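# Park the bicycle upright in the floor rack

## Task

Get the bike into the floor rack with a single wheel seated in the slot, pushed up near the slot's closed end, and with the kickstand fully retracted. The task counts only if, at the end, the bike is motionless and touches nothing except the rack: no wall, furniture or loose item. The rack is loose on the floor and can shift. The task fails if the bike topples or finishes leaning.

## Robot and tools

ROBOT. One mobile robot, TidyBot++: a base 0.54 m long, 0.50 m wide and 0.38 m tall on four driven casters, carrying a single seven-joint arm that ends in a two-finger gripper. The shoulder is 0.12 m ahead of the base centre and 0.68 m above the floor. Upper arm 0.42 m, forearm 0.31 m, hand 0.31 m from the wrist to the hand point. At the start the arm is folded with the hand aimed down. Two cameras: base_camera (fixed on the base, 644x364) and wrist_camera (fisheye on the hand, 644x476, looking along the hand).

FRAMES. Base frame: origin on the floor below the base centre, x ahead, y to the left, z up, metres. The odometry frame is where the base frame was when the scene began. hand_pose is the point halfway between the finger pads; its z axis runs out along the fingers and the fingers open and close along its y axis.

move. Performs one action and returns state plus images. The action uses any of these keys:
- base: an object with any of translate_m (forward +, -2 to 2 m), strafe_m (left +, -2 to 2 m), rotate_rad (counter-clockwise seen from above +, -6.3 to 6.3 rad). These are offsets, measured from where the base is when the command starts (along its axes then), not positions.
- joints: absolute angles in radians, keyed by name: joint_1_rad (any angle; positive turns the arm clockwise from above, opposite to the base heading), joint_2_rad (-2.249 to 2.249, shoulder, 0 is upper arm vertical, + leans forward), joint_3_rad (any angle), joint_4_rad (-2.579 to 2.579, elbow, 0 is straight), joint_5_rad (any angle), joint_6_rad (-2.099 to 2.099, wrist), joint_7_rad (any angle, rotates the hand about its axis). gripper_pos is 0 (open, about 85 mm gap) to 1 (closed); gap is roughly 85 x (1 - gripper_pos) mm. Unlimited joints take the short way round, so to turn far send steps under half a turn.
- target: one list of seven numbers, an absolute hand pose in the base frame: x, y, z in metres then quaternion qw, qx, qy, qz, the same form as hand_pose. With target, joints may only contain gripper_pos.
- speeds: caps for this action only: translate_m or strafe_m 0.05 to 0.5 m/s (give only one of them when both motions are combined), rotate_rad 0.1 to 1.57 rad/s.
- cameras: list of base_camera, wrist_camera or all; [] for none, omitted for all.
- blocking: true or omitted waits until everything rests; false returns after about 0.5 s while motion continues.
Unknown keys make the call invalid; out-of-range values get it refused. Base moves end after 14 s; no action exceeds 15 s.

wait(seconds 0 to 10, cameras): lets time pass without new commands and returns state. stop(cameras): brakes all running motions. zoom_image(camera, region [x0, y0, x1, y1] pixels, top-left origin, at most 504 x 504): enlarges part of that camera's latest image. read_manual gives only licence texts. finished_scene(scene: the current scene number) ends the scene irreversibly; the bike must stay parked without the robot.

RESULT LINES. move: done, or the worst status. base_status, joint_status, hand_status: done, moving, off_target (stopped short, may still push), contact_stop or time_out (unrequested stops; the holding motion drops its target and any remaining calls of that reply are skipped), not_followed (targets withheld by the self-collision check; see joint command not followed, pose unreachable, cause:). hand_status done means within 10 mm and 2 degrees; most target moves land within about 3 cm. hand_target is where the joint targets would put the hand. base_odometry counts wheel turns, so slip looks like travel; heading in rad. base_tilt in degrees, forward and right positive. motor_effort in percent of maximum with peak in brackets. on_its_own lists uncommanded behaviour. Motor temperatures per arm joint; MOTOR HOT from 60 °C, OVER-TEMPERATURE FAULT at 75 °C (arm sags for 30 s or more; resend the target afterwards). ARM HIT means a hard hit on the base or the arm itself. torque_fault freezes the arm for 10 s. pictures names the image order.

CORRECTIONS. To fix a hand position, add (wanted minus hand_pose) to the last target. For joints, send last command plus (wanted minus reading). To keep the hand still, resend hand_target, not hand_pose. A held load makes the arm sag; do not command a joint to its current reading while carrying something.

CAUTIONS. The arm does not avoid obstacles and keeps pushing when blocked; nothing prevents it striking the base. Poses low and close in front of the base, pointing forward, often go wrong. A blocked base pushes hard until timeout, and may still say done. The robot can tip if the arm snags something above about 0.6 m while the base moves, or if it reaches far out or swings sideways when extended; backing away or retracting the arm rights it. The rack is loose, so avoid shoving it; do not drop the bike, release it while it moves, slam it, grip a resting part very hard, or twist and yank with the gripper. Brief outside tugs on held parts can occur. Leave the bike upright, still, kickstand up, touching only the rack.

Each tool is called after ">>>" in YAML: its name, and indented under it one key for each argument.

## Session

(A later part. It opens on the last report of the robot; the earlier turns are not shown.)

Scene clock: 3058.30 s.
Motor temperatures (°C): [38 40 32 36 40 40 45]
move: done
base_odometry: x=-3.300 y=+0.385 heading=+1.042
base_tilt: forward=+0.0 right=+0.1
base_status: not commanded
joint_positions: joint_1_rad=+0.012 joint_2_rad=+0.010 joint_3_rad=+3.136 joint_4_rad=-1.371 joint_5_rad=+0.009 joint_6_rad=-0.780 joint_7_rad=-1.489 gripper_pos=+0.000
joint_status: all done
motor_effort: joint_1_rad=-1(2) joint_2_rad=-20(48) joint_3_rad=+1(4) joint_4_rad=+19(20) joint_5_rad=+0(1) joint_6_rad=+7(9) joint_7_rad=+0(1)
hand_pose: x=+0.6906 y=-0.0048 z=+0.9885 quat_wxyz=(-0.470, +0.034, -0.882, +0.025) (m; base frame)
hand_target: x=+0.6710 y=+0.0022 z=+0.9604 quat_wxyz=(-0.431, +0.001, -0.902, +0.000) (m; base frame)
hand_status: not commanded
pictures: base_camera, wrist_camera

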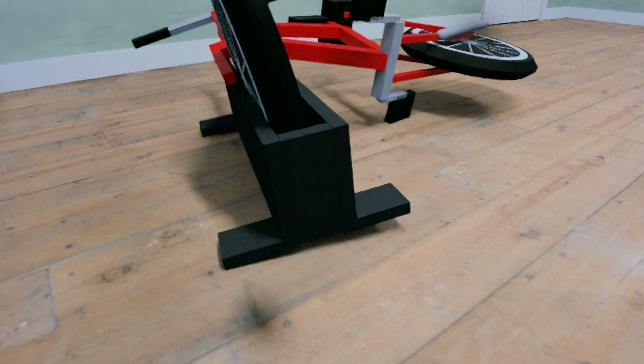

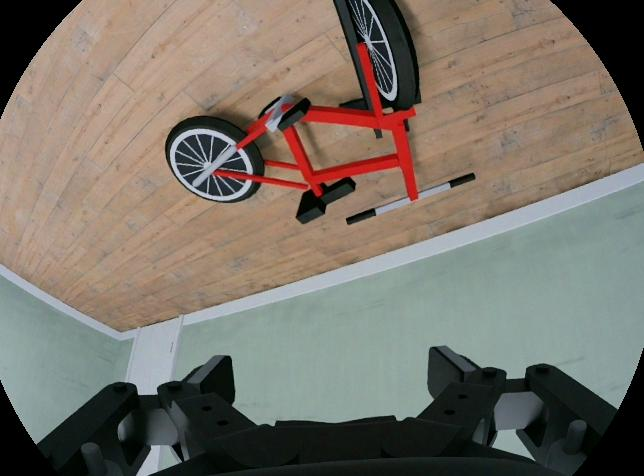

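>>> move:
  joints: {"joint_1_rad":0.195,"joint_2_rad":1.2,"joint_3_rad":3.14,"joint_4_rad":-1.33,"joint_5_rad":0,"joint_6_rad":-0.40,"joint_7_rad":0.555}

>>> move:
  joints: {"joint_1_rad":0.195,"joint_2_rad":1.62,"joint_3_rad":3.14,"joint_4_rad":-1.02,"joint_5_rad":0,"joint_6_rad":-0.38,"joint_7_rad":0.555}

Scene clock: 3110.40 s.
Motor temperatures (°C): [38 40 32 36 40 40 45]
move: done
base_odometry: x=-3.300 y=+0.385 heading=+1.042
base_tilt: forward=+0.0 right=+0.0
base_status: not commanded
joint_positions: joint_1_rad=+0.184 joint_2_rad=+1.201 joint_3_rad=+3.136 joint_4_rad=-1.354 joint_5_rad=+0.009 joint_6_rad=-0.478 joint_7_rad=+0.474 gripper_pos=+0.000
joint_status: all done
motor_effort: joint_1_rad=-1(2) joint_2_rad=-42(46) joint_3_rad=+1(3) joint_4_rad=+8(20) joint_5_rad=+1(2) joint_6_rad=+2(9) joint_7_rad=+0(1)
hand_pose: x=+0.7093 y=-0.1065 z=+0.2624 quat_wxyz=(-0.024, +0.804, -0.593, +0.049) (m; base frame)
hand_target: x=+0.7454 y=-0.1213 z=+0.2726 quat_wxyz=(-0.043, +0.818, -0.566, +0.097) (m; base frame)
hand_status: not commanded
pictures: base_camera, wrist_camera

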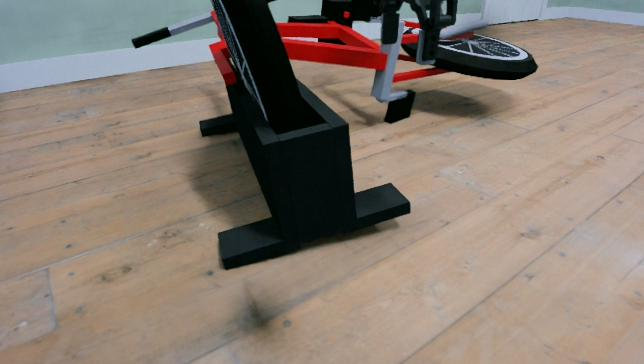

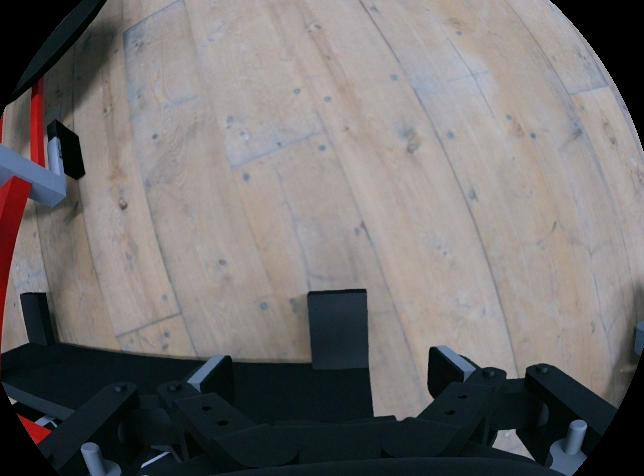

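Scene clock: 3112.23 s.
Motor temperatures (°C): [38 40 32 36 40 40 45]
move: done
base_odometry: x=-3.300 y=+0.385 heading=+1.042
base_tilt: forward=-0.1 right=+0.0
base_status: not commanded
joint_positions: joint_1_rad=+0.184 joint_2_rad=+1.627 joint_3_rad=+3.136 joint_4_rad=-1.045 joint_5_rad=+0.009 joint_6_rad=-0.455 joint_7_rad=+0.477 gripper_pos=+0.000
joint_status: all done
motor_effort: joint_1_rad=-1(2) joint_2_rad=-43(47) joint_3_rad=+1(2) joint_4_rad=+6(10) joint_5_rad=+0(1) joint_6_rad=-1(3) joint_7_rad=+0(1)
hand_pose: x=+0.6771 y=-0.1006 z=+0.0668 quat_wxyz=(-0.004, +0.805, -0.593, +0.006) (m; base frame)
hand_target: x=+0.7170 y=-0.1158 z=+0.0765 quat_wxyz=(-0.025, +0.821, -0.568, +0.055) (m; base frame)
hand_status: not commanded
pictures: base_camera, wrist_camera

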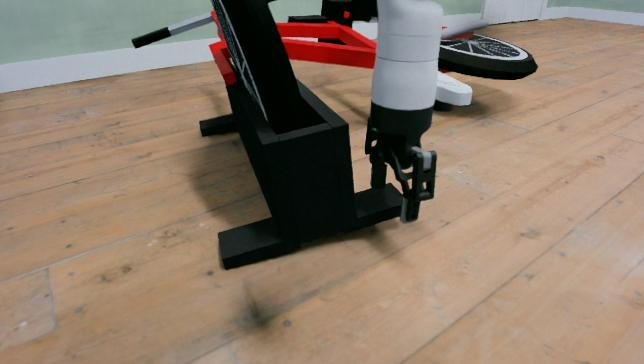

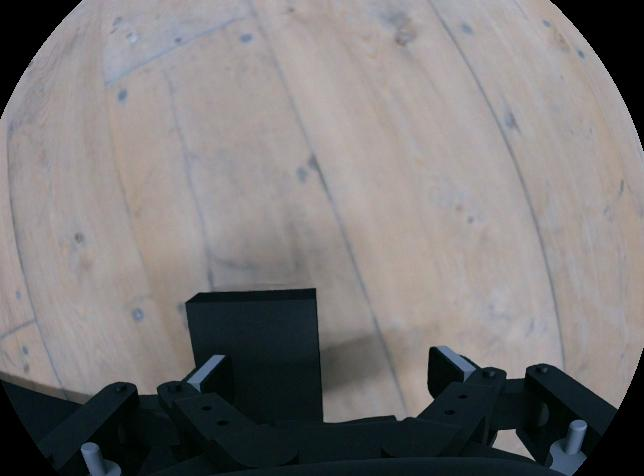

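>>> move:
  joints: {"joint_1_rad": 0.195, "joint_2_rad": 1.67, "joint_3_rad": 3.14, "joint_4_rad": -0.985, "joint_5_rad": 0, "joint_6_rad": -0.39, "joint_7_rad": 0.555}

Scene clock: 3140.67 s.
Motor temperatures (°C): [38 40 32 36 40 40 45]
move: done
base_odometry: x=-3.300 y=+0.385 heading=+1.042
base_tilt: forward=+0.0 right=+0.0
base_status: not commanded
joint_positions: joint_1_rad=+0.184 joint_2_rad=+1.657 joint_3_rad=+3.136 joint_4_rad=-1.006 joint_5_rad=+0.009 joint_6_rad=-0.454 joint_7_rad=+0.477 gripper_pos=+0.000
joint_status: all done
motor_effort: joint_1_rad=-1(2) joint_2_rad=-40(44) joint_3_rad=+1(2) joint_4_rad=+6(7) joint_5_rad=+0(1) joint_6_rad=+0(2) joint_7_rad=+0(1)
hand_pose: x=+0.6816 y=-0.1015 z=+0.0554 quat_wxyz=(-0.006, +0.805, -0.593, +0.011) (m; base frame)
hand_target: x=+0.7039 y=-0.1132 z=+0.0524 quat_wxyz=(-0.020, +0.821, -0.569, +0.044) (m; base frame)
hand_status: not commanded
pictures: base_camera, wrist_camera

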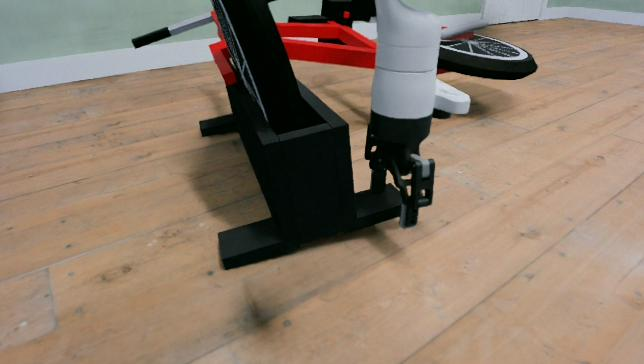

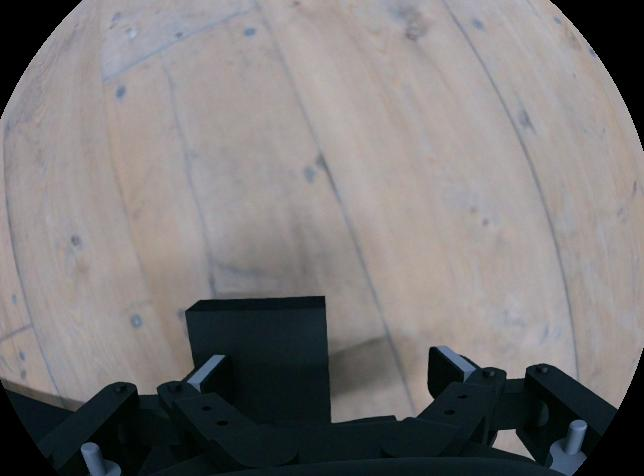

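>>> move:
  base: {"translate_m": 0.034, "strafe_m": 0.008}
  speeds: {"translate_m": 0.1}

>>> move:
  joints: {"joint_2_rad": 1.705, "joint_4_rad": -0.955, "joint_6_rad": -0.38}

Scene clock: 3146.23 s.
Motor temperatures (°C): [38 40 32 36 40 40 45]
move: done
base_odometry: x=-3.290 y=+0.418 heading=+1.042
base_tilt: forward=-0.1 right=+0.1
base_status: done
joint_positions: joint_1_rad=+0.189 joint_2_rad=+1.661 joint_3_rad=+3.136 joint_4_rad=-0.999 joint_5_rad=+0.009 joint_6_rad=-0.448 joint_7_rad=+0.478 gripper_pos=+0.000
joint_status: not commanded
motor_effort: joint_1_rad=-1(2) joint_2_rad=-43(44) joint_3_rad=+1(2) joint_4_rad=+6(9) joint_5_rad=+1(1) joint_6_rad=+1(3) joint_7_rad=+0(0)
hand_pose: x=+0.6842 y=-0.1047 z=+0.0542 quat_wxyz=(-0.008, +0.804, -0.595, +0.015) (m; base frame)
hand_target: x=+0.7039 y=-0.1132 z=+0.0524 quat_wxyz=(-0.020, +0.821, -0.569, +0.044) (m; base frame)
hand_status: not commanded
pictures: base_camera, wrist_camera

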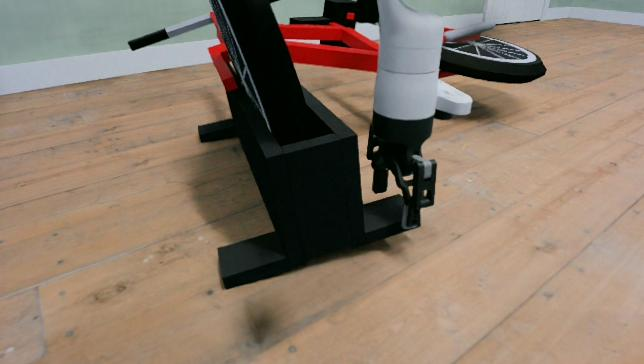

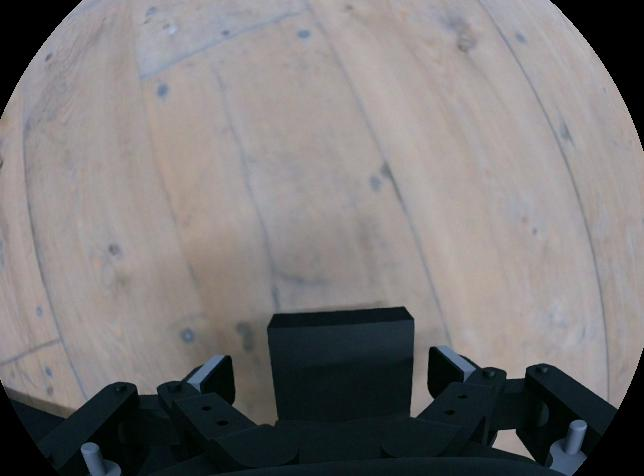

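Scene clock: 3147.03 s.
Motor temperatures (°C): [38 40 32 36 40 40 45]
move: done
base_odometry: x=-3.290 y=+0.418 heading=+1.042
base_tilt: forward=-0.1 right=+0.1
base_status: not commanded
joint_positions: joint_1_rad=+0.189 joint_2_rad=+1.698 joint_3_rad=+3.136 joint_4_rad=-0.973 joint_5_rad=+0.009 joint_6_rad=-0.447 joint_7_rad=+0.478 gripper_pos=+0.000
joint_status: all done
motor_effort: joint_1_rad=-1(1) joint_2_rad=-43(44) joint_3_rad=+1(1) joint_4_rad=+6(8) joint_5_rad=+0(1) joint_6_rad=+0(1) joint_7_rad=+0(0)
hand_pose: x=+0.6769 y=-0.1033 z=+0.0372 quat_wxyz=(-0.006, +0.804, -0.595, +0.010) (m; base frame)
hand_target: x=+0.7023 y=-0.1129 z=+0.0372 quat_wxyz=(-0.021, +0.821, -0.568, +0.046) (m; base frame)
hand_status: not commanded
pictures: base_camera, wrist_camera

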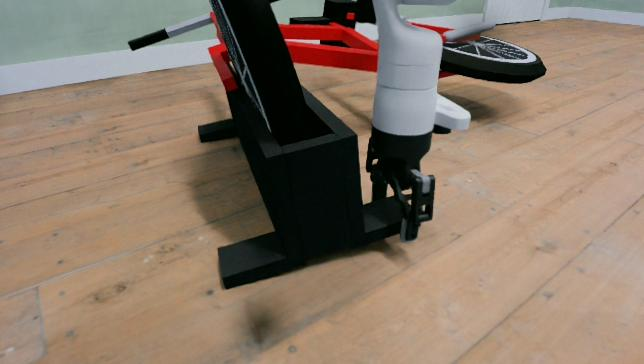

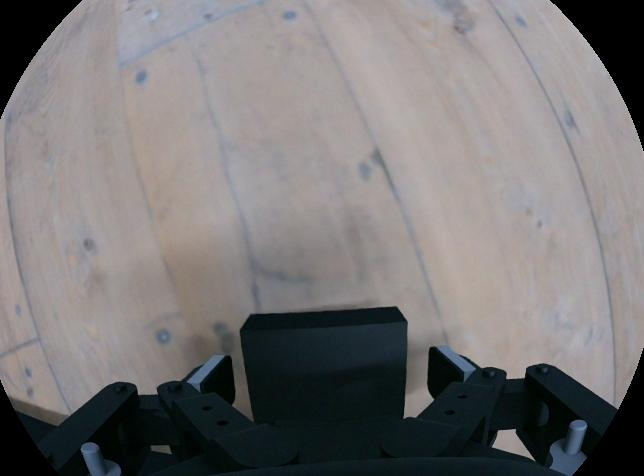

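>>> move:
  joints: {"joint_2_rad": 1.722, "joint_4_rad": -0.935, "joint_6_rad": -0.39}
  cameras: []

>>> move:
  joints: {"gripper_pos": 0.6}
  cameras: ["wrist_camera"]

>>> move:
  base: {"translate_m": -0.24, "strafe_m": -0.08}
  speeds: {"translate_m": 0.12}

Scene clock: 3150.63 s.
Motor temperatures (°C): [38 40 32 36 40 40 45]
move: done
base_odometry: x=-3.290 y=+0.418 heading=+1.042
base_tilt: forward=-0.1 right=+0.0
base_status: not commanded
joint_positions: joint_1_rad=+0.189 joint_2_rad=+1.711 joint_3_rad=+3.136 joint_4_rad=-0.955 joint_5_rad=+0.009 joint_6_rad=-0.447 joint_7_rad=+0.478 gripper_pos=+0.000
joint_status: all done
motor_effort: joint_1_rad=-1(1) joint_2_rad=-43(44) joint_3_rad=+1(1) joint_4_rad=+6(7) joint_5_rad=+0(1) joint_6_rad=+1(2) joint_7_rad=+0(0)
hand_pose: x=+0.6793 y=-0.1038 z=+0.0325 quat_wxyz=(-0.007, +0.804, -0.595, +0.013) (m; base frame)
hand_target: x=+0.7000 y=-0.1125 z=+0.0304 quat_wxyz=(-0.020, +0.821, -0.569, +0.043) (m; base frame)
hand_status: not commanded
pictures: none
No camera images: "cameras" was empty.

Scene clock: 3151.50 s.
Motor temperatures (°C): [38 40 32 36 40 40 45]
move: off_target
base_odometry: x=-3.290 y=+0.418 heading=+1.042
base_tilt: forward=+0.0 right=+0.0
base_status: not commanded
joint_positions: joint_1_rad=+0.189 joint_2_rad=+1.711 joint_3_rad=+3.136 joint_4_rad=-0.955 joint_5_rad=+0.009 joint_6_rad=-0.447 joint_7_rad=+0.479 gripper_pos=+0.368
joint_status: gripper_pos off_target (ended at +0.368, target +0.600)
motor_effort: joint_1_rad=+0(1) joint_2_rad=-40(43) joint_3_rad=+1(2) joint_4_rad=+9(11) joint_5_rad=+1(1) joint_6_rad=+6(7) joint_7_rad=+0(1)
hand_pose: x=+0.6794 y=-0.1038 z=+0.0327 quat_wxyz=(-0.007, +0.804, -0.594, +0.013) (m; base frame)
hand_target: x=+0.7000 y=-0.1125 z=+0.0304 quat_wxyz=(-0.020, +0.821, -0.569, +0.043) (m; base frame)
hand_status: not commanded
pictures: wrist_camera

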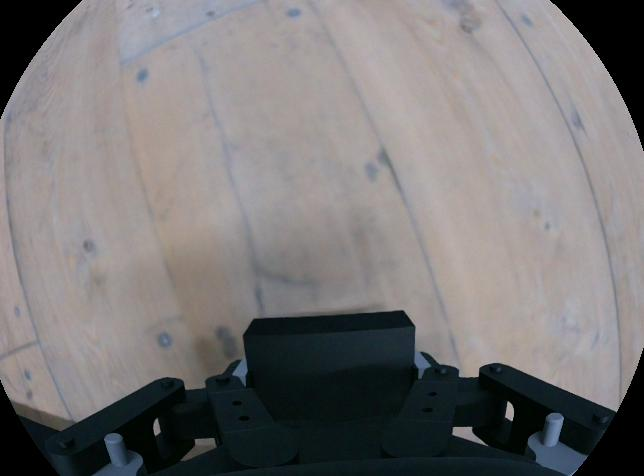

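Scene clock: 3154.17 s.
Motor temperatures (°C): [38 40 32 36 40 40 45]
move: done
base_odometry: x=-3.342 y=+0.170 heading=+1.042
base_tilt: forward=-0.1 right=+0.0
base_status: done
joint_positions: joint_1_rad=+0.165 joint_2_rad=+1.720 joint_3_rad=+3.135 joint_4_rad=-0.916 joint_5_rad=+0.009 joint_6_rad=-0.431 joint_7_rad=+0.492 gripper_pos=+0.370
joint_status: not commanded
motor_effort: joint_1_rad=+5(8) joint_2_rad=-41(45) joint_3_rad=+2(5) joint_4_rad=+6(8) joint_5_rad=-2(4) joint_6_rad=+6(7) joint_7_rad=-2(4)
hand_pose: x=+0.7032 y=-0.0930 z=+0.0341 quat_wxyz=(-0.018, +0.814, -0.580, +0.033) (m; base frame)
hand_target: x=+0.7000 y=-0.1125 z=+0.0304 quat_wxyz=(-0.020, +0.821, -0.569, +0.043) (m; base frame)
hand_status: not commanded
pictures: base_camera, wrist_camera

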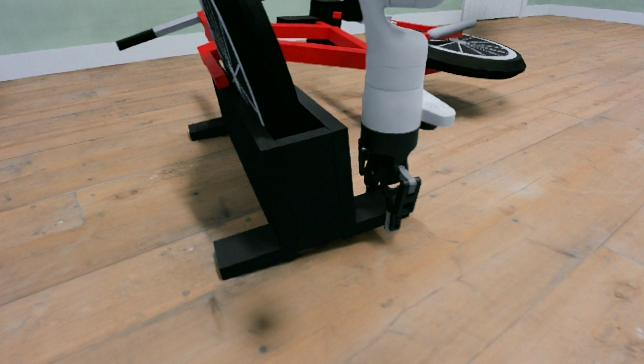

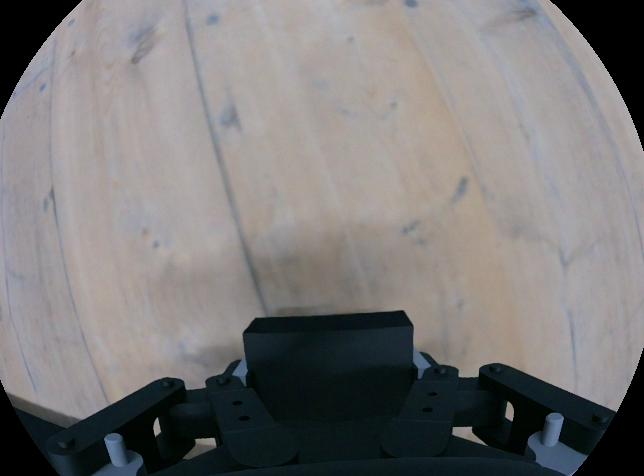

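>>> move:
  base: {"translate_m": -0.24, "strafe_m": -0.08}
  speeds: {"translate_m": 0.12}
  cameras: []

>>> move:
  base: {"translate_m": -0.1, "strafe_m": -0.03}
  speeds: {"translate_m": 0.12}

Scene clock: 3160.90 s.
Motor temperatures (°C): [38 40 32 36 40 40 45]
move: done
base_odometry: x=-3.394 y=-0.077 heading=+1.042
base_tilt: forward=+0.0 right=+0.0
base_status: done
joint_positions: joint_1_rad=+0.158 joint_2_rad=+1.721 joint_3_rad=+3.133 joint_4_rad=-0.910 joint_5_rad=+0.009 joint_6_rad=-0.415 joint_7_rad=+0.498 gripper_pos=+0.371
joint_status: not commanded
motor_effort: joint_1_rad=+6(9) joint_2_rad=-41(46) joint_3_rad=+2(5) joint_4_rad=+6(8) joint_5_rad=-2(3) joint_6_rad=+5(7) joint_7_rad=-3(3)
hand_pose: x=+0.7120 y=-0.0897 z=+0.0350 quat_wxyz=(-0.023, +0.817, -0.574, +0.042) (m; base frame)
hand_target: x=+0.7000 y=-0.1125 z=+0.0304 quat_wxyz=(-0.020, +0.821, -0.569, +0.043) (m; base frame)
hand_status: not commanded
pictures: none
No camera images: "cameras" was empty.

Scene clock: 3162.33 s.
Motor temperatures (°C): [38 40 32 36 40 40 45]
move: done
base_odometry: x=-3.418 y=-0.179 heading=+1.042
base_tilt: forward=+0.0 right=+0.0
base_status: done
joint_positions: joint_1_rad=+0.155 joint_2_rad=+1.721 joint_3_rad=+3.132 joint_4_rad=-0.907 joint_5_rad=+0.009 joint_6_rad=-0.406 joint_7_rad=+0.501 gripper_pos=+0.371
joint_status: not commanded
motor_effort: joint_1_rad=+6(10) joint_2_rad=-42(46) joint_3_rad=+2(5) joint_4_rad=+6(8) joint_5_rad=-2(3) joint_6_rad=+5(5) joint_7_rad=-3(3)
hand_pose: x=+0.7162 y=-0.0878 z=+0.0355 quat_wxyz=(-0.026, +0.819, -0.572, +0.047) (m; base frame)
hand_target: x=+0.7000 y=-0.1125 z=+0.0304 quat_wxyz=(-0.020, +0.821, -0.569, +0.043) (m; base frame)
hand_status: not commanded
pictures: base_camera, wrist_camera

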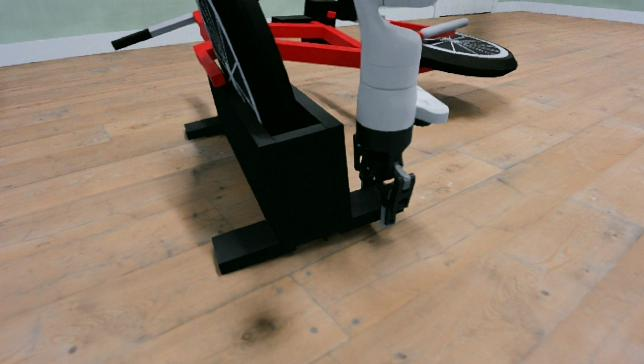

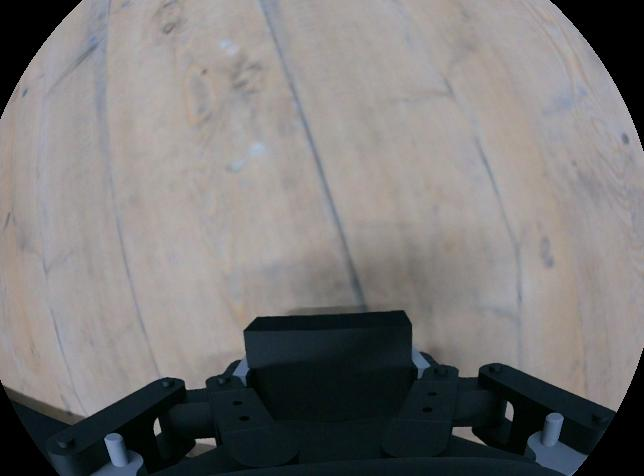

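>>> move:
  joints: {"gripper_pos": 0}
  cameras: []

>>> move:
  joints: {"joint_2_rad": 1.45, "joint_4_rad": -1.2, "joint_6_rad": -0.42}
  cameras: []

>>> move:
  joints: {"joint_1_rad": 0, "joint_2_rad": 0, "joint_3_rad": 3.14, "joint_4_rad": -1.4, "joint_5_rad": 0, "joint_6_rad": -0.85, "joint_7_rad": -1.57}

Scene clock: 3168.43 s.
Motor temperatures (°C): [38 40 32 36 40 40 45]
move: done
base_odometry: x=-3.418 y=-0.179 heading=+1.042
base_tilt: forward=+0.0 right=+0.1
base_status: not commanded
joint_positions: joint_1_rad=+0.188 joint_2_rad=+1.721 joint_3_rad=+3.132 joint_4_rad=-0.911 joint_5_rad=+0.009 joint_6_rad=-0.406 joint_7_rad=+0.501 gripper_pos=+0.000
joint_status: all done
motor_effort: joint_1_rad=+2(6) joint_2_rad=-41(44) joint_3_rad=+4(6) joint_4_rad=+5(8) joint_5_rad=+1(2) joint_6_rad=-1(5) joint_7_rad=+0(3)
hand_pose: x=+0.7110 y=-0.1069 z=+0.0349 quat_wxyz=(-0.024, +0.809, -0.585, +0.046) (m; base frame)
hand_target: x=+0.7000 y=-0.1125 z=+0.0304 quat_wxyz=(-0.020, +0.821, -0.569, +0.043) (m; base frame)
hand_status: not commanded
pictures: none
No camera images: "cameras" was empty.

Scene clock: 3170.07 s.
Motor temperatures (°C): [38 40 32 36 40 40 45]
move: done
base_odometry: x=-3.418 y=-0.179 heading=+1.042
base_tilt: forward=+0.0 right=+0.1
base_status: not commanded
joint_positions: joint_1_rad=+0.190 joint_2_rad=+1.465 joint_3_rad=+3.132 joint_4_rad=-1.172 joint_5_rad=+0.009 joint_6_rad=-0.406 joint_7_rad=+0.501 gripper_pos=+0.000
joint_status: all done
motor_effort: joint_1_rad=-1(3) joint_2_rad=-44(45) joint_3_rad=+1(4) joint_4_rad=+7(8) joint_5_rad=+0(1) joint_6_rad=+1(4) joint_7_rad=+0(0)
hand_pose: x=+0.7099 y=-0.1079 z=+0.1411 quat_wxyz=(-0.023, +0.809, -0.585, +0.043) (m; base frame)
hand_target: x=+0.6966 y=-0.1117 z=+0.1449 quat_wxyz=(-0.015, +0.822, -0.569, +0.032) (m; base frame)
hand_status: not commanded
pictures: none
No camera images: "cameras" was empty.

Scene clock: 3173.30 s.
Motor temperatures (°C): [38 40 32 36 40 40 45]
move: done
base_odometry: x=-3.418 y=-0.179 heading=+1.042
base_tilt: forward=+0.0 right=+0.0
base_status: not commanded
joint_positions: joint_1_rad=+0.012 joint_2_rad=+0.014 joint_3_rad=+3.132 joint_4_rad=-1.370 joint_5_rad=+0.009 joint_6_rad=-0.780 joint_7_rad=-1.490 gripper_pos=+0.000
joint_status: all done
motor_effort: joint_1_rad=-1(2) joint_2_rad=-20(49) joint_3_rad=+2(3) joint_4_rad=+19(20) joint_5_rad=+0(1) joint_6_rad=+7(9) joint_7_rad=+0(1)
hand_pose: x=+0.6916 y=-0.0025 z=+0.9870 quat_wxyz=(-0.469, +0.036, -0.882, +0.024) (m; base frame)
hand_target: x=+0.6710 y=+0.0022 z=+0.9604 quat_wxyz=(-0.431, +0.001, -0.902, +0.000) (m; base frame)
hand_status: not commanded
pictures: base_camera, wrist_camera

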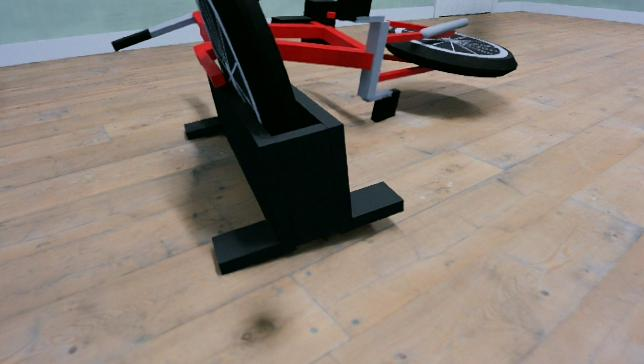

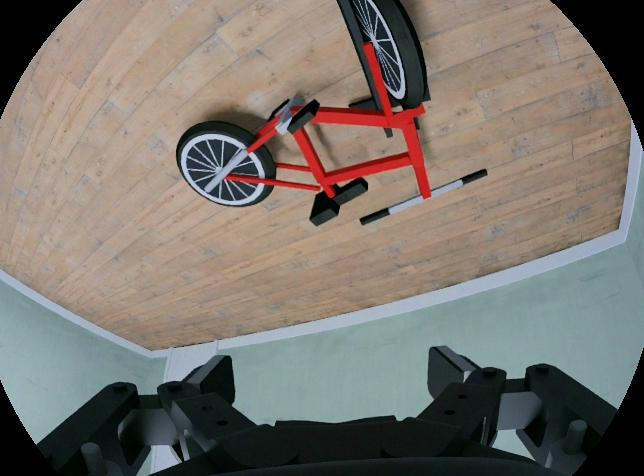

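>>> zoom_image:
  camera: "wrist_camera"
  region: [250, 20, 510, 250]

>>> zoom_image:
  camera: "base_camera"
  region: [100, 0, 540, 200]

Scaled by 1.938.

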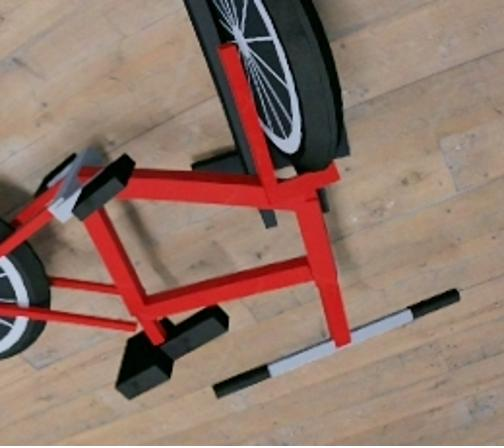

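Scaled by 1.145.

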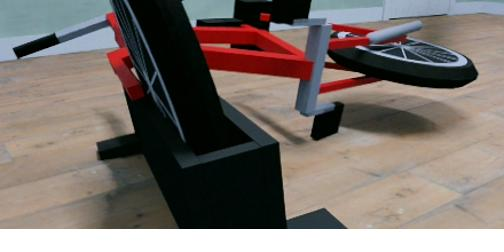

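>>> move:
  base: {"strafe_m": -1.0}

>>> move:
  base: {"rotate_rad": -0.7}

Scene clock: 3271.30 s.
Motor temperatures (°C): [38 39 32 36 40 40 45]
move: done
base_odometry: x=-2.555 y=-0.683 heading=+1.041
base_tilt: forward=-0.1 right=+0.0
base_status: done
joint_positions: joint_1_rad=+0.004 joint_2_rad=+0.013 joint_3_rad=+3.135 joint_4_rad=-1.371 joint_5_rad=+0.009 joint_6_rad=-0.782 joint_7_rad=-1.492 gripper_pos=+0.000
joint_status: not commanded
motor_effort: joint_1_rad=-1(3) joint_2_rad=-20(21) joint_3_rad=+1(4) joint_4_rad=+19(20) joint_5_rad=+0(1) joint_6_rad=+7(9) joint_7_rad=+0(0)
hand_pose: x=+0.6913 y=+0.0011 z=+0.9862 quat_wxyz=(-0.468, +0.037, -0.883, +0.022) (m; base frame)
hand_target: x=+0.6710 y=+0.0022 z=+0.9604 quat_wxyz=(-0.431, +0.001, -0.902, +0.000) (m; base frame)
hand_status: not commanded
pictures: base_camera, wrist_camera

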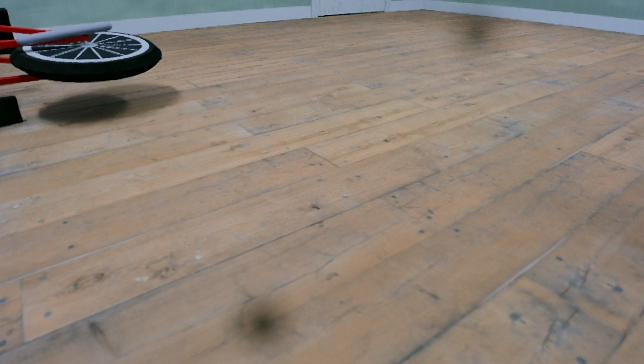

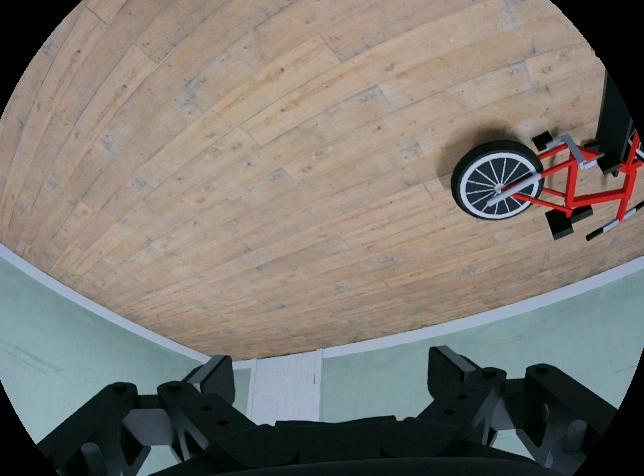

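Scene clock: 3273.10 s.
Motor temperatures (°C): [38 39 32 36 40 40 45]
move: done
base_odometry: x=-2.555 y=-0.683 heading=+0.342
base_tilt: forward=-0.1 right=+0.1
base_status: done
joint_positions: joint_1_rad=+0.005 joint_2_rad=+0.013 joint_3_rad=+3.143 joint_4_rad=-1.371 joint_5_rad=+0.009 joint_6_rad=-0.782 joint_7_rad=-1.492 gripper_pos=+0.000
joint_status: not commanded
motor_effort: joint_1_rad=-1(3) joint_2_rad=-20(22) joint_3_rad=+2(4) joint_4_rad=+18(20) joint_5_rad=+0(1) joint_6_rad=+8(8) joint_7_rad=+0(0)
hand_pose: x=+0.6913 y=-0.0041 z=+0.9861 quat_wxyz=(-0.468, +0.034, -0.883, +0.024) (m; base frame)
hand_target: x=+0.6710 y=+0.0022 z=+0.9604 quat_wxyz=(-0.431, +0.001, -0.902, +0.000) (m; base frame)
hand_status: not commanded
pictures: base_camera, wrist_camera

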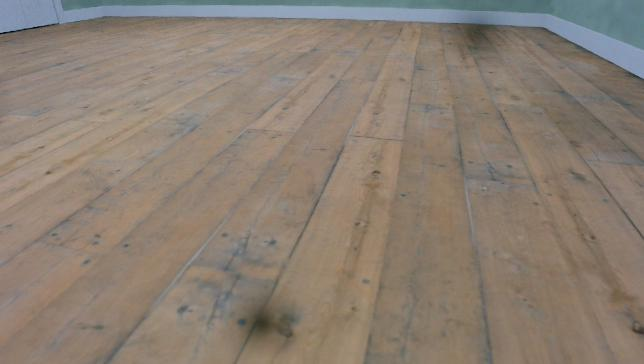

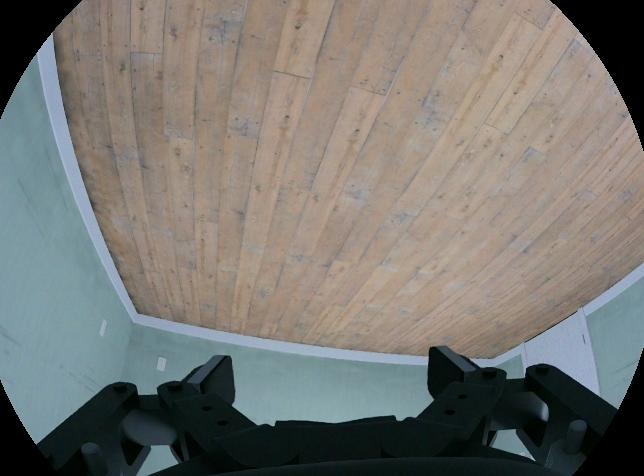

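>>> move:
  base: {"translate_m": 1.449, "strafe_m": 0.764, "rotate_rad": -1.575}

Scene clock: 3286.17 s.
Motor temperatures (°C): [38 39 32 36 40 40 45]
move: done
base_odometry: x=-1.446 y=+0.522 heading=-1.234
base_tilt: forward=+0.0 right=+0.0
base_status: done
joint_positions: joint_1_rad=+0.000 joint_2_rad=+0.007 joint_3_rad=+3.142 joint_4_rad=-1.372 joint_5_rad=+0.009 joint_6_rad=-0.784 joint_7_rad=-1.492 gripper_pos=+0.000
joint_status: not commanded
motor_effort: joint_1_rad=-1(3) joint_2_rad=-19(22) joint_3_rad=+0(4) joint_4_rad=+19(20) joint_5_rad=+0(1) joint_6_rad=+8(9) joint_7_rad=+0(0)
hand_pose: x=+0.6888 y=-0.0011 z=+0.9881 quat_wxyz=(-0.469, +0.036, -0.882, +0.023) (m; base frame)
hand_target: x=+0.6710 y=+0.0022 z=+0.9604 quat_wxyz=(-0.431, +0.001, -0.902, +0.000) (m; base frame)
hand_status: not commanded
pictures: base_camera, wrist_camera

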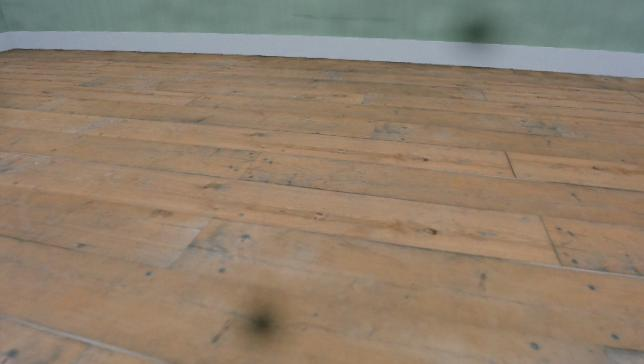

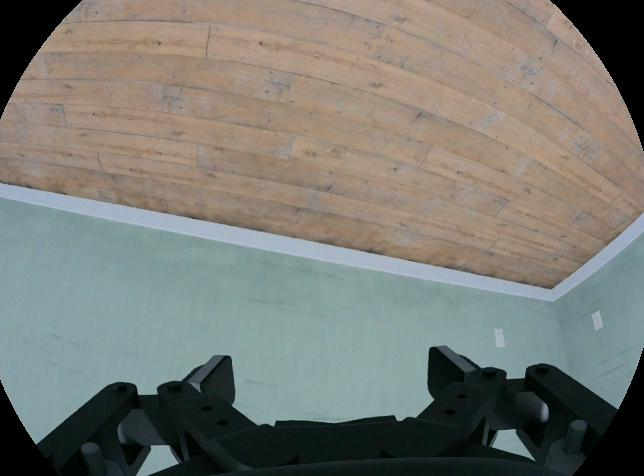

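>>> move:
  base: {"translate_m": -1.5}

>>> move:
  base: {"strafe_m": -0.6}

Scene clock: 3293.33 s.
Motor temperatures (°C): [38 39 32 36 40 40 45]
move: done
base_odometry: x=-1.942 y=+1.938 heading=-1.234
base_tilt: forward=+0.0 right=+0.0
base_status: done
joint_positions: joint_1_rad=+0.000 joint_2_rad=+0.005 joint_3_rad=+3.142 joint_4_rad=-1.373 joint_5_rad=+0.009 joint_6_rad=-0.786 joint_7_rad=-1.492 gripper_pos=+0.000
joint_status: not commanded
motor_effort: joint_1_rad=+0(1) joint_2_rad=-19(24) joint_3_rad=+2(2) joint_4_rad=+19(21) joint_5_rad=+0(1) joint_6_rad=+8(9) joint_7_rad=+0(0)
hand_pose: x=+0.6877 y=-0.0011 z=+0.9887 quat_wxyz=(-0.469, +0.036, -0.882, +0.023) (m; base frame)
hand_target: x=+0.6710 y=+0.0022 z=+0.9604 quat_wxyz=(-0.431, +0.001, -0.902, +0.000) (m; base frame)
hand_status: not commanded
pictures: base_camera, wrist_camera

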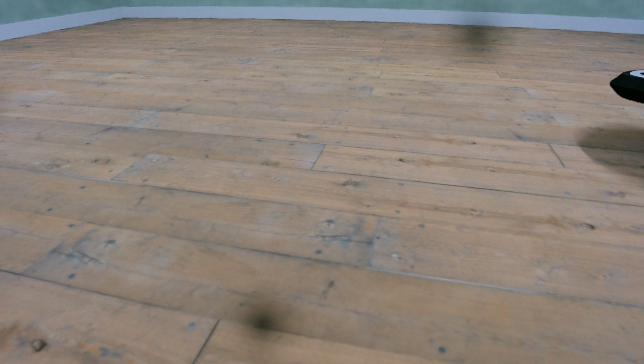

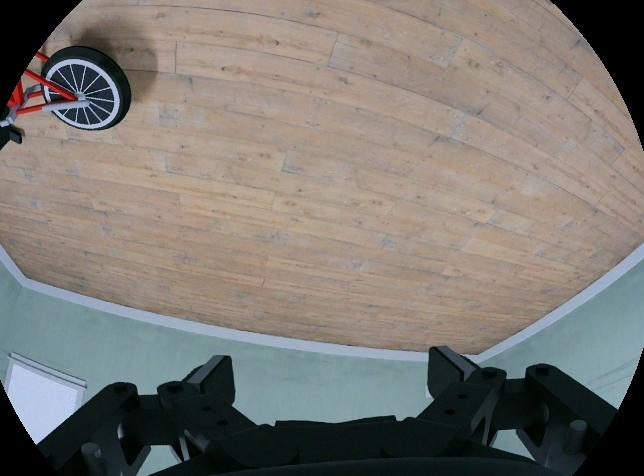

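Scene clock: 3295.83 s.
Motor temperatures (°C): [38 39 32 36 40 40 45]
move: done
base_odometry: x=-2.508 y=+1.739 heading=-1.234
base_tilt: forward=+0.0 right=+0.1
base_status: done
joint_positions: joint_1_rad=+0.001 joint_2_rad=+0.005 joint_3_rad=+3.142 joint_4_rad=-1.373 joint_5_rad=+0.009 joint_6_rad=-0.786 joint_7_rad=-1.492 gripper_pos=+0.000
joint_status: not commanded
motor_effort: joint_1_rad=+0(3) joint_2_rad=-19(20) joint_3_rad=+2(3) joint_4_rad=+19(20) joint_5_rad=+0(1) joint_6_rad=+7(8) joint_7_rad=+0(0)
hand_pose: x=+0.6877 y=-0.0014 z=+0.9886 quat_wxyz=(-0.469, +0.035, -0.882, +0.023) (m; base frame)
hand_target: x=+0.6710 y=+0.0022 z=+0.9604 quat_wxyz=(-0.431, +0.001, -0.902, +0.000) (m; base frame)
hand_status: not commanded
pictures: base_camera, wrist_camera

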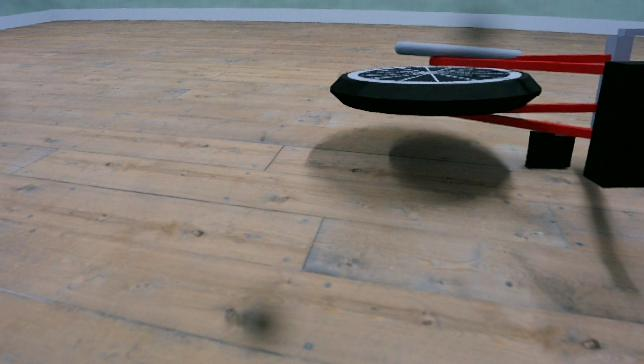

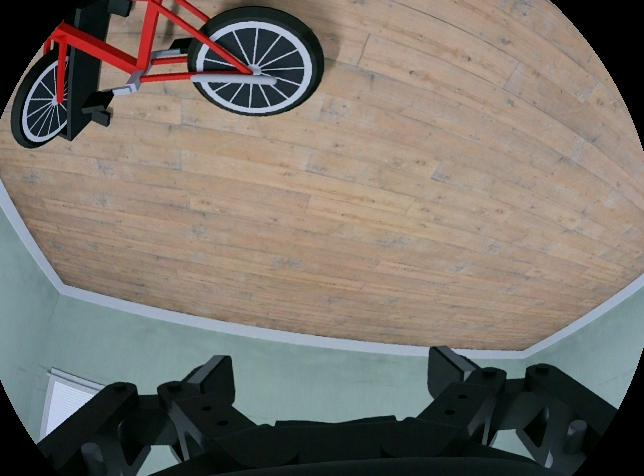

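>>> move:
  base: {"strafe_m": -0.45}

Scene clock: 3301.97 s.
Motor temperatures (°C): [38 39 32 36 40 40 45]
move: done
base_odometry: x=-2.933 y=+1.591 heading=-1.235
base_tilt: forward=-0.1 right=+0.1
base_status: done
joint_positions: joint_1_rad=+0.004 joint_2_rad=+0.005 joint_3_rad=+3.143 joint_4_rad=-1.373 joint_5_rad=+0.009 joint_6_rad=-0.786 joint_7_rad=-1.492 gripper_pos=+0.000
joint_status: not commanded
motor_effort: joint_1_rad=+0(3) joint_2_rad=-19(20) joint_3_rad=+1(3) joint_4_rad=+19(20) joint_5_rad=+0(1) joint_6_rad=+8(9) joint_7_rad=+0(0)
hand_pose: x=+0.6877 y=-0.0035 z=+0.9886 quat_wxyz=(-0.469, +0.034, -0.882, +0.024) (m; base frame)
hand_target: x=+0.6710 y=+0.0022 z=+0.9604 quat_wxyz=(-0.431, +0.001, -0.902, +0.000) (m; base frame)
hand_status: not commanded
pictures: base_camera, wrist_camera

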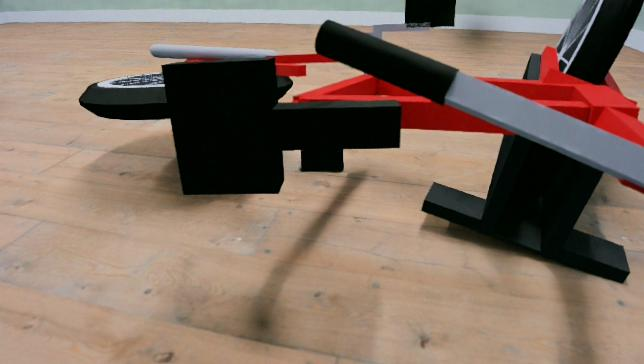

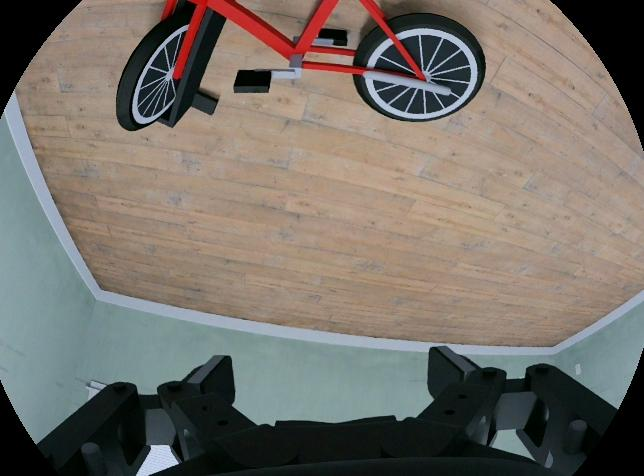

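>>> move:
  base: {"translate_m": -0.13}
  cameras: []

>>> move:
  joints: {"joint_1_rad": -0.05, "joint_2_rad": 0.9, "joint_4_rad": -2.2, "joint_6_rad": 0.9, "joint_7_rad": 3.14, "gripper_pos": 0.3}

Scene clock: 3362.30 s.
Motor temperatures (°C): [38 38 32 36 40 40 45]
move: done
base_odometry: x=-2.976 y=+1.714 heading=-1.235
base_tilt: forward=-0.1 right=+0.1
base_status: done
joint_positions: joint_1_rad=+0.004 joint_2_rad=-0.002 joint_3_rad=+3.143 joint_4_rad=-1.374 joint_5_rad=+0.009 joint_6_rad=-0.788 joint_7_rad=-1.492 gripper_pos=+0.000
joint_status: not commanded
motor_effort: joint_1_rad=-1(1) joint_2_rad=-19(25) joint_3_rad=+1(3) joint_4_rad=+18(20) joint_5_rad=+1(1) joint_6_rad=+8(9) joint_7_rad=+0(0)
hand_pose: x=+0.6852 y=-0.0035 z=+0.9915 quat_wxyz=(-0.471, +0.034, -0.881, +0.024) (m; base frame)
hand_target: x=+0.6710 y=+0.0022 z=+0.9604 quat_wxyz=(-0.431, +0.001, -0.902, +0.000) (m; base frame)
hand_status: not commanded
pictures: none
No camera images: "cameras" was empty.

Scene clock: 3365.03 s.
Motor temperatures (°C): [38 38 32 36 40 40 45]
move: done
base_odometry: x=-2.976 y=+1.714 heading=-1.235
base_tilt: forward=+0.0 right=+0.0
base_status: not commanded
joint_positions: joint_1_rad=-0.037 joint_2_rad=+0.893 joint_3_rad=+3.143 joint_4_rad=-2.174 joint_5_rad=+0.009 joint_6_rad=+0.814 joint_7_rad=-3.063 gripper_pos=+0.300
joint_status: all done
motor_effort: joint_1_rad=-1(2) joint_2_rad=-33(36) joint_3_rad=+1(3) joint_4_rad=+4(19) joint_5_rad=+0(1) joint_6_rad=+7(9) joint_7_rad=+0(1)
hand_pose: x=+0.7114 y=+0.0250 z=+0.4361 quat_wxyz=(-0.310, -0.597, -0.677, -0.298) (m; base frame)
hand_target: x=+0.7125 y=+0.0319 z=+0.4461 quat_wxyz=(-0.312, -0.615, -0.645, -0.329) (m; base frame)
hand_status: not commanded
pictures: base_camera, wrist_camera

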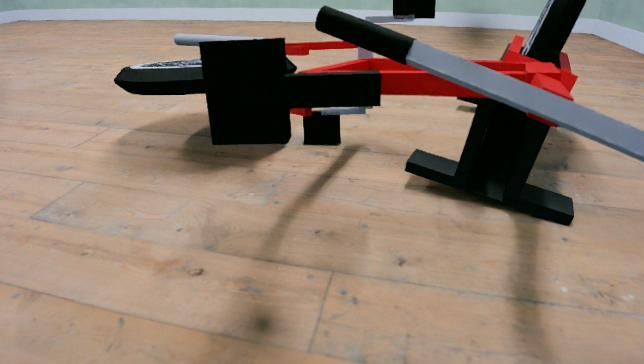

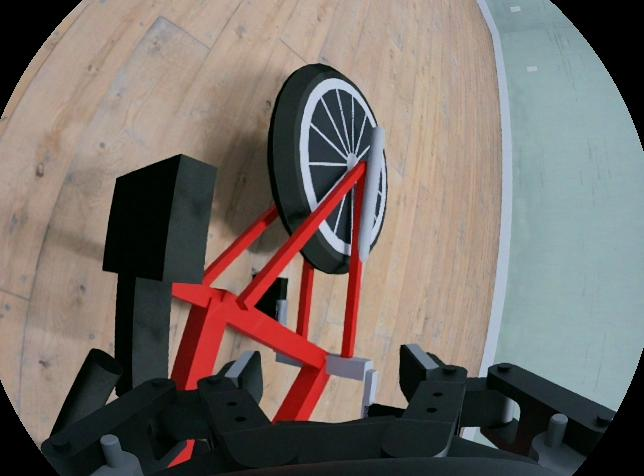

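>>> move:
  base: {"translate_m": -0.09}
  cameras: []

>>> move:
  joints: {"joint_1_rad": -0.04, "joint_2_rad": 1.3, "joint_4_rad": -2.42, "joint_6_rad": 1.93, "joint_7_rad": 3.06}
  cameras: []

>>> move:
  joints: {"joint_2_rad": 1.62, "joint_4_rad": -2.07, "joint_6_rad": 1.95}

Scene clock: 3410.63 s.
Motor temperatures (°C): [38 39 32 36 40 40 45]
move: done
base_odometry: x=-3.006 y=+1.799 heading=-1.235
base_tilt: forward=+0.0 right=+0.0
base_status: done
joint_positions: joint_1_rad=-0.038 joint_2_rad=+0.893 joint_3_rad=+3.143 joint_4_rad=-2.183 joint_5_rad=+0.009 joint_6_rad=+0.821 joint_7_rad=-3.065 gripper_pos=+0.300
joint_status: not commanded
motor_effort: joint_1_rad=-1(2) joint_2_rad=-33(34) joint_3_rad=+1(2) joint_4_rad=+3(6) joint_5_rad=+0(1) joint_6_rad=+8(8) joint_7_rad=+0(0)
hand_pose: x=+0.7080 y=+0.0253 z=+0.4352 quat_wxyz=(-0.308, -0.598, -0.677, -0.298) (m; base frame)
hand_target: x=+0.7125 y=+0.0319 z=+0.4461 quat_wxyz=(-0.312, -0.615, -0.645, -0.329) (m; base frame)
hand_status: not commanded
pictures: none
No camera images: "cameras" was empty.

Scene clock: 3412.67 s.
Motor temperatures (°C): [38 39 32 36 40 40 45]
move: done
base_odometry: x=-3.006 y=+1.799 heading=-1.235
base_tilt: forward=-0.1 right=+0.1
base_status: not commanded
joint_positions: joint_1_rad=-0.038 joint_2_rad=+1.287 joint_3_rad=+3.143 joint_4_rad=-2.393 joint_5_rad=+0.009 joint_6_rad=+1.842 joint_7_rad=-3.144 gripper_pos=+0.300
joint_status: all done
motor_effort: joint_1_rad=-1(2) joint_2_rad=-31(33) joint_3_rad=+0(1) joint_4_rad=-6(6) joint_5_rad=+0(1) joint_6_rad=+9(10) joint_7_rad=+0(1)
hand_pose: x=+0.6615 y=+0.0244 z=+0.4477 quat_wxyz=(-0.418, -0.551, -0.573, -0.440) (m; base frame)
hand_target: x=+0.6559 y=+0.0234 z=+0.4635 quat_wxyz=(-0.414, -0.563, -0.540, -0.469) (m; base frame)
hand_status: not commanded
pictures: none
No camera images: "cameras" was empty.

Scene clock: 3414.13 s.
Motor temperatures (°C): [38 39 32 36 40 40 45]
move: done
base_odometry: x=-3.006 y=+1.799 heading=-1.235
base_tilt: forward=-0.1 right=+0.0
base_status: not commanded
joint_positions: joint_1_rad=-0.038 joint_2_rad=+1.612 joint_3_rad=+3.143 joint_4_rad=-2.098 joint_5_rad=+0.009 joint_6_rad=+1.865 joint_7_rad=-3.145 gripper_pos=+0.300
joint_status: all done
motor_effort: joint_1_rad=-1(1) joint_2_rad=-32(34) joint_3_rad=+1(2) joint_4_rad=-4(6) joint_5_rad=+1(1) joint_6_rad=+9(11) joint_7_rad=+0(0)
hand_pose: x=+0.6694 y=+0.0247 z=+0.3154 quat_wxyz=(-0.415, -0.552, -0.575, -0.438) (m; base frame)
hand_target: x=+0.6817 y=+0.0244 z=+0.3404 quat_wxyz=(-0.427, -0.552, -0.529, -0.483) (m; base frame)
hand_status: not commanded
pictures: base_camera, wrist_camera

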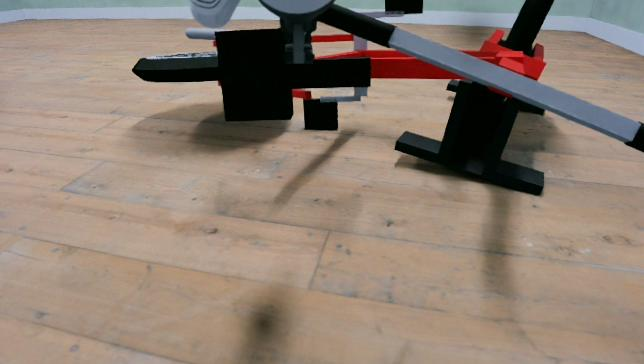

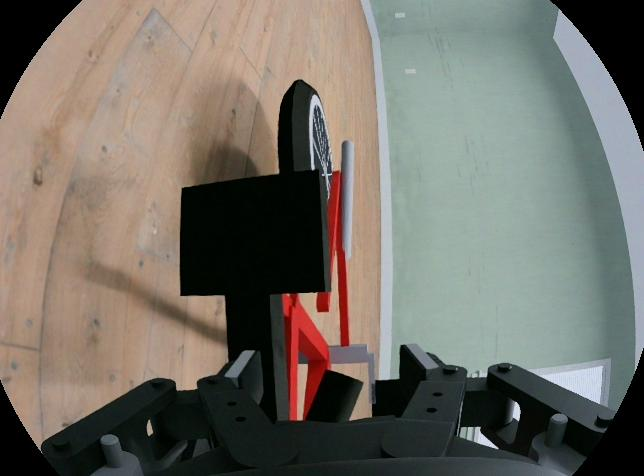

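>>> move:
  joints: {"joint_2_rad": 1.944, "joint_4_rad": -1.67, "joint_6_rad": 1.97}

Scene clock: 3424.57 s.
Motor temperatures (°C): [38 39 32 36 40 40 45]
move: done
base_odometry: x=-3.006 y=+1.799 heading=-1.235
base_tilt: forward=+0.0 right=-0.1
base_status: not commanded
joint_positions: joint_1_rad=-0.038 joint_2_rad=+1.936 joint_3_rad=+3.143 joint_4_rad=-1.699 joint_5_rad=+0.009 joint_6_rad=+1.885 joint_7_rad=-3.145 gripper_pos=+0.300
joint_status: all done
motor_effort: joint_1_rad=-1(2) joint_2_rad=-31(33) joint_3_rad=+1(2) joint_4_rad=-3(5) joint_5_rad=+1(1) joint_6_rad=+10(10) joint_7_rad=+0(1)
hand_pose: x=+0.6691 y=+0.0248 z=+0.1993 quat_wxyz=(-0.441, -0.532, -0.553, -0.465) (m; base frame)
hand_target: x=+0.6777 y=+0.0241 z=+0.2257 quat_wxyz=(-0.451, -0.529, -0.507, -0.510) (m; base frame)
hand_status: not commanded
pictures: base_camera, wrist_camera

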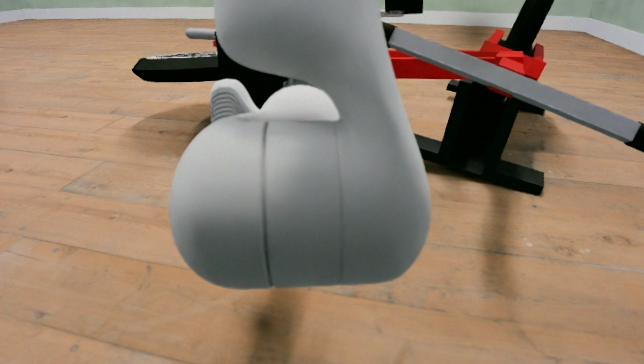

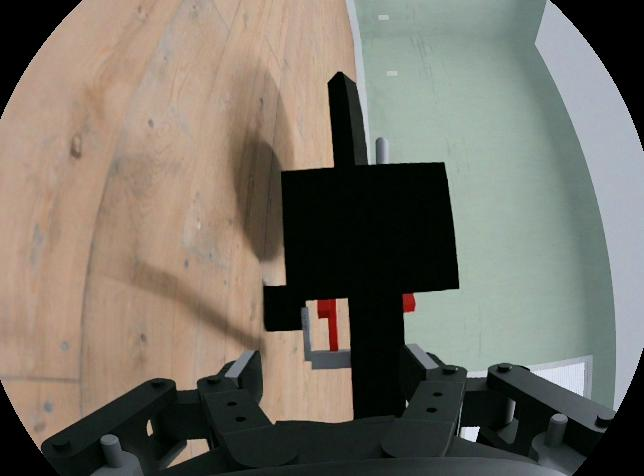

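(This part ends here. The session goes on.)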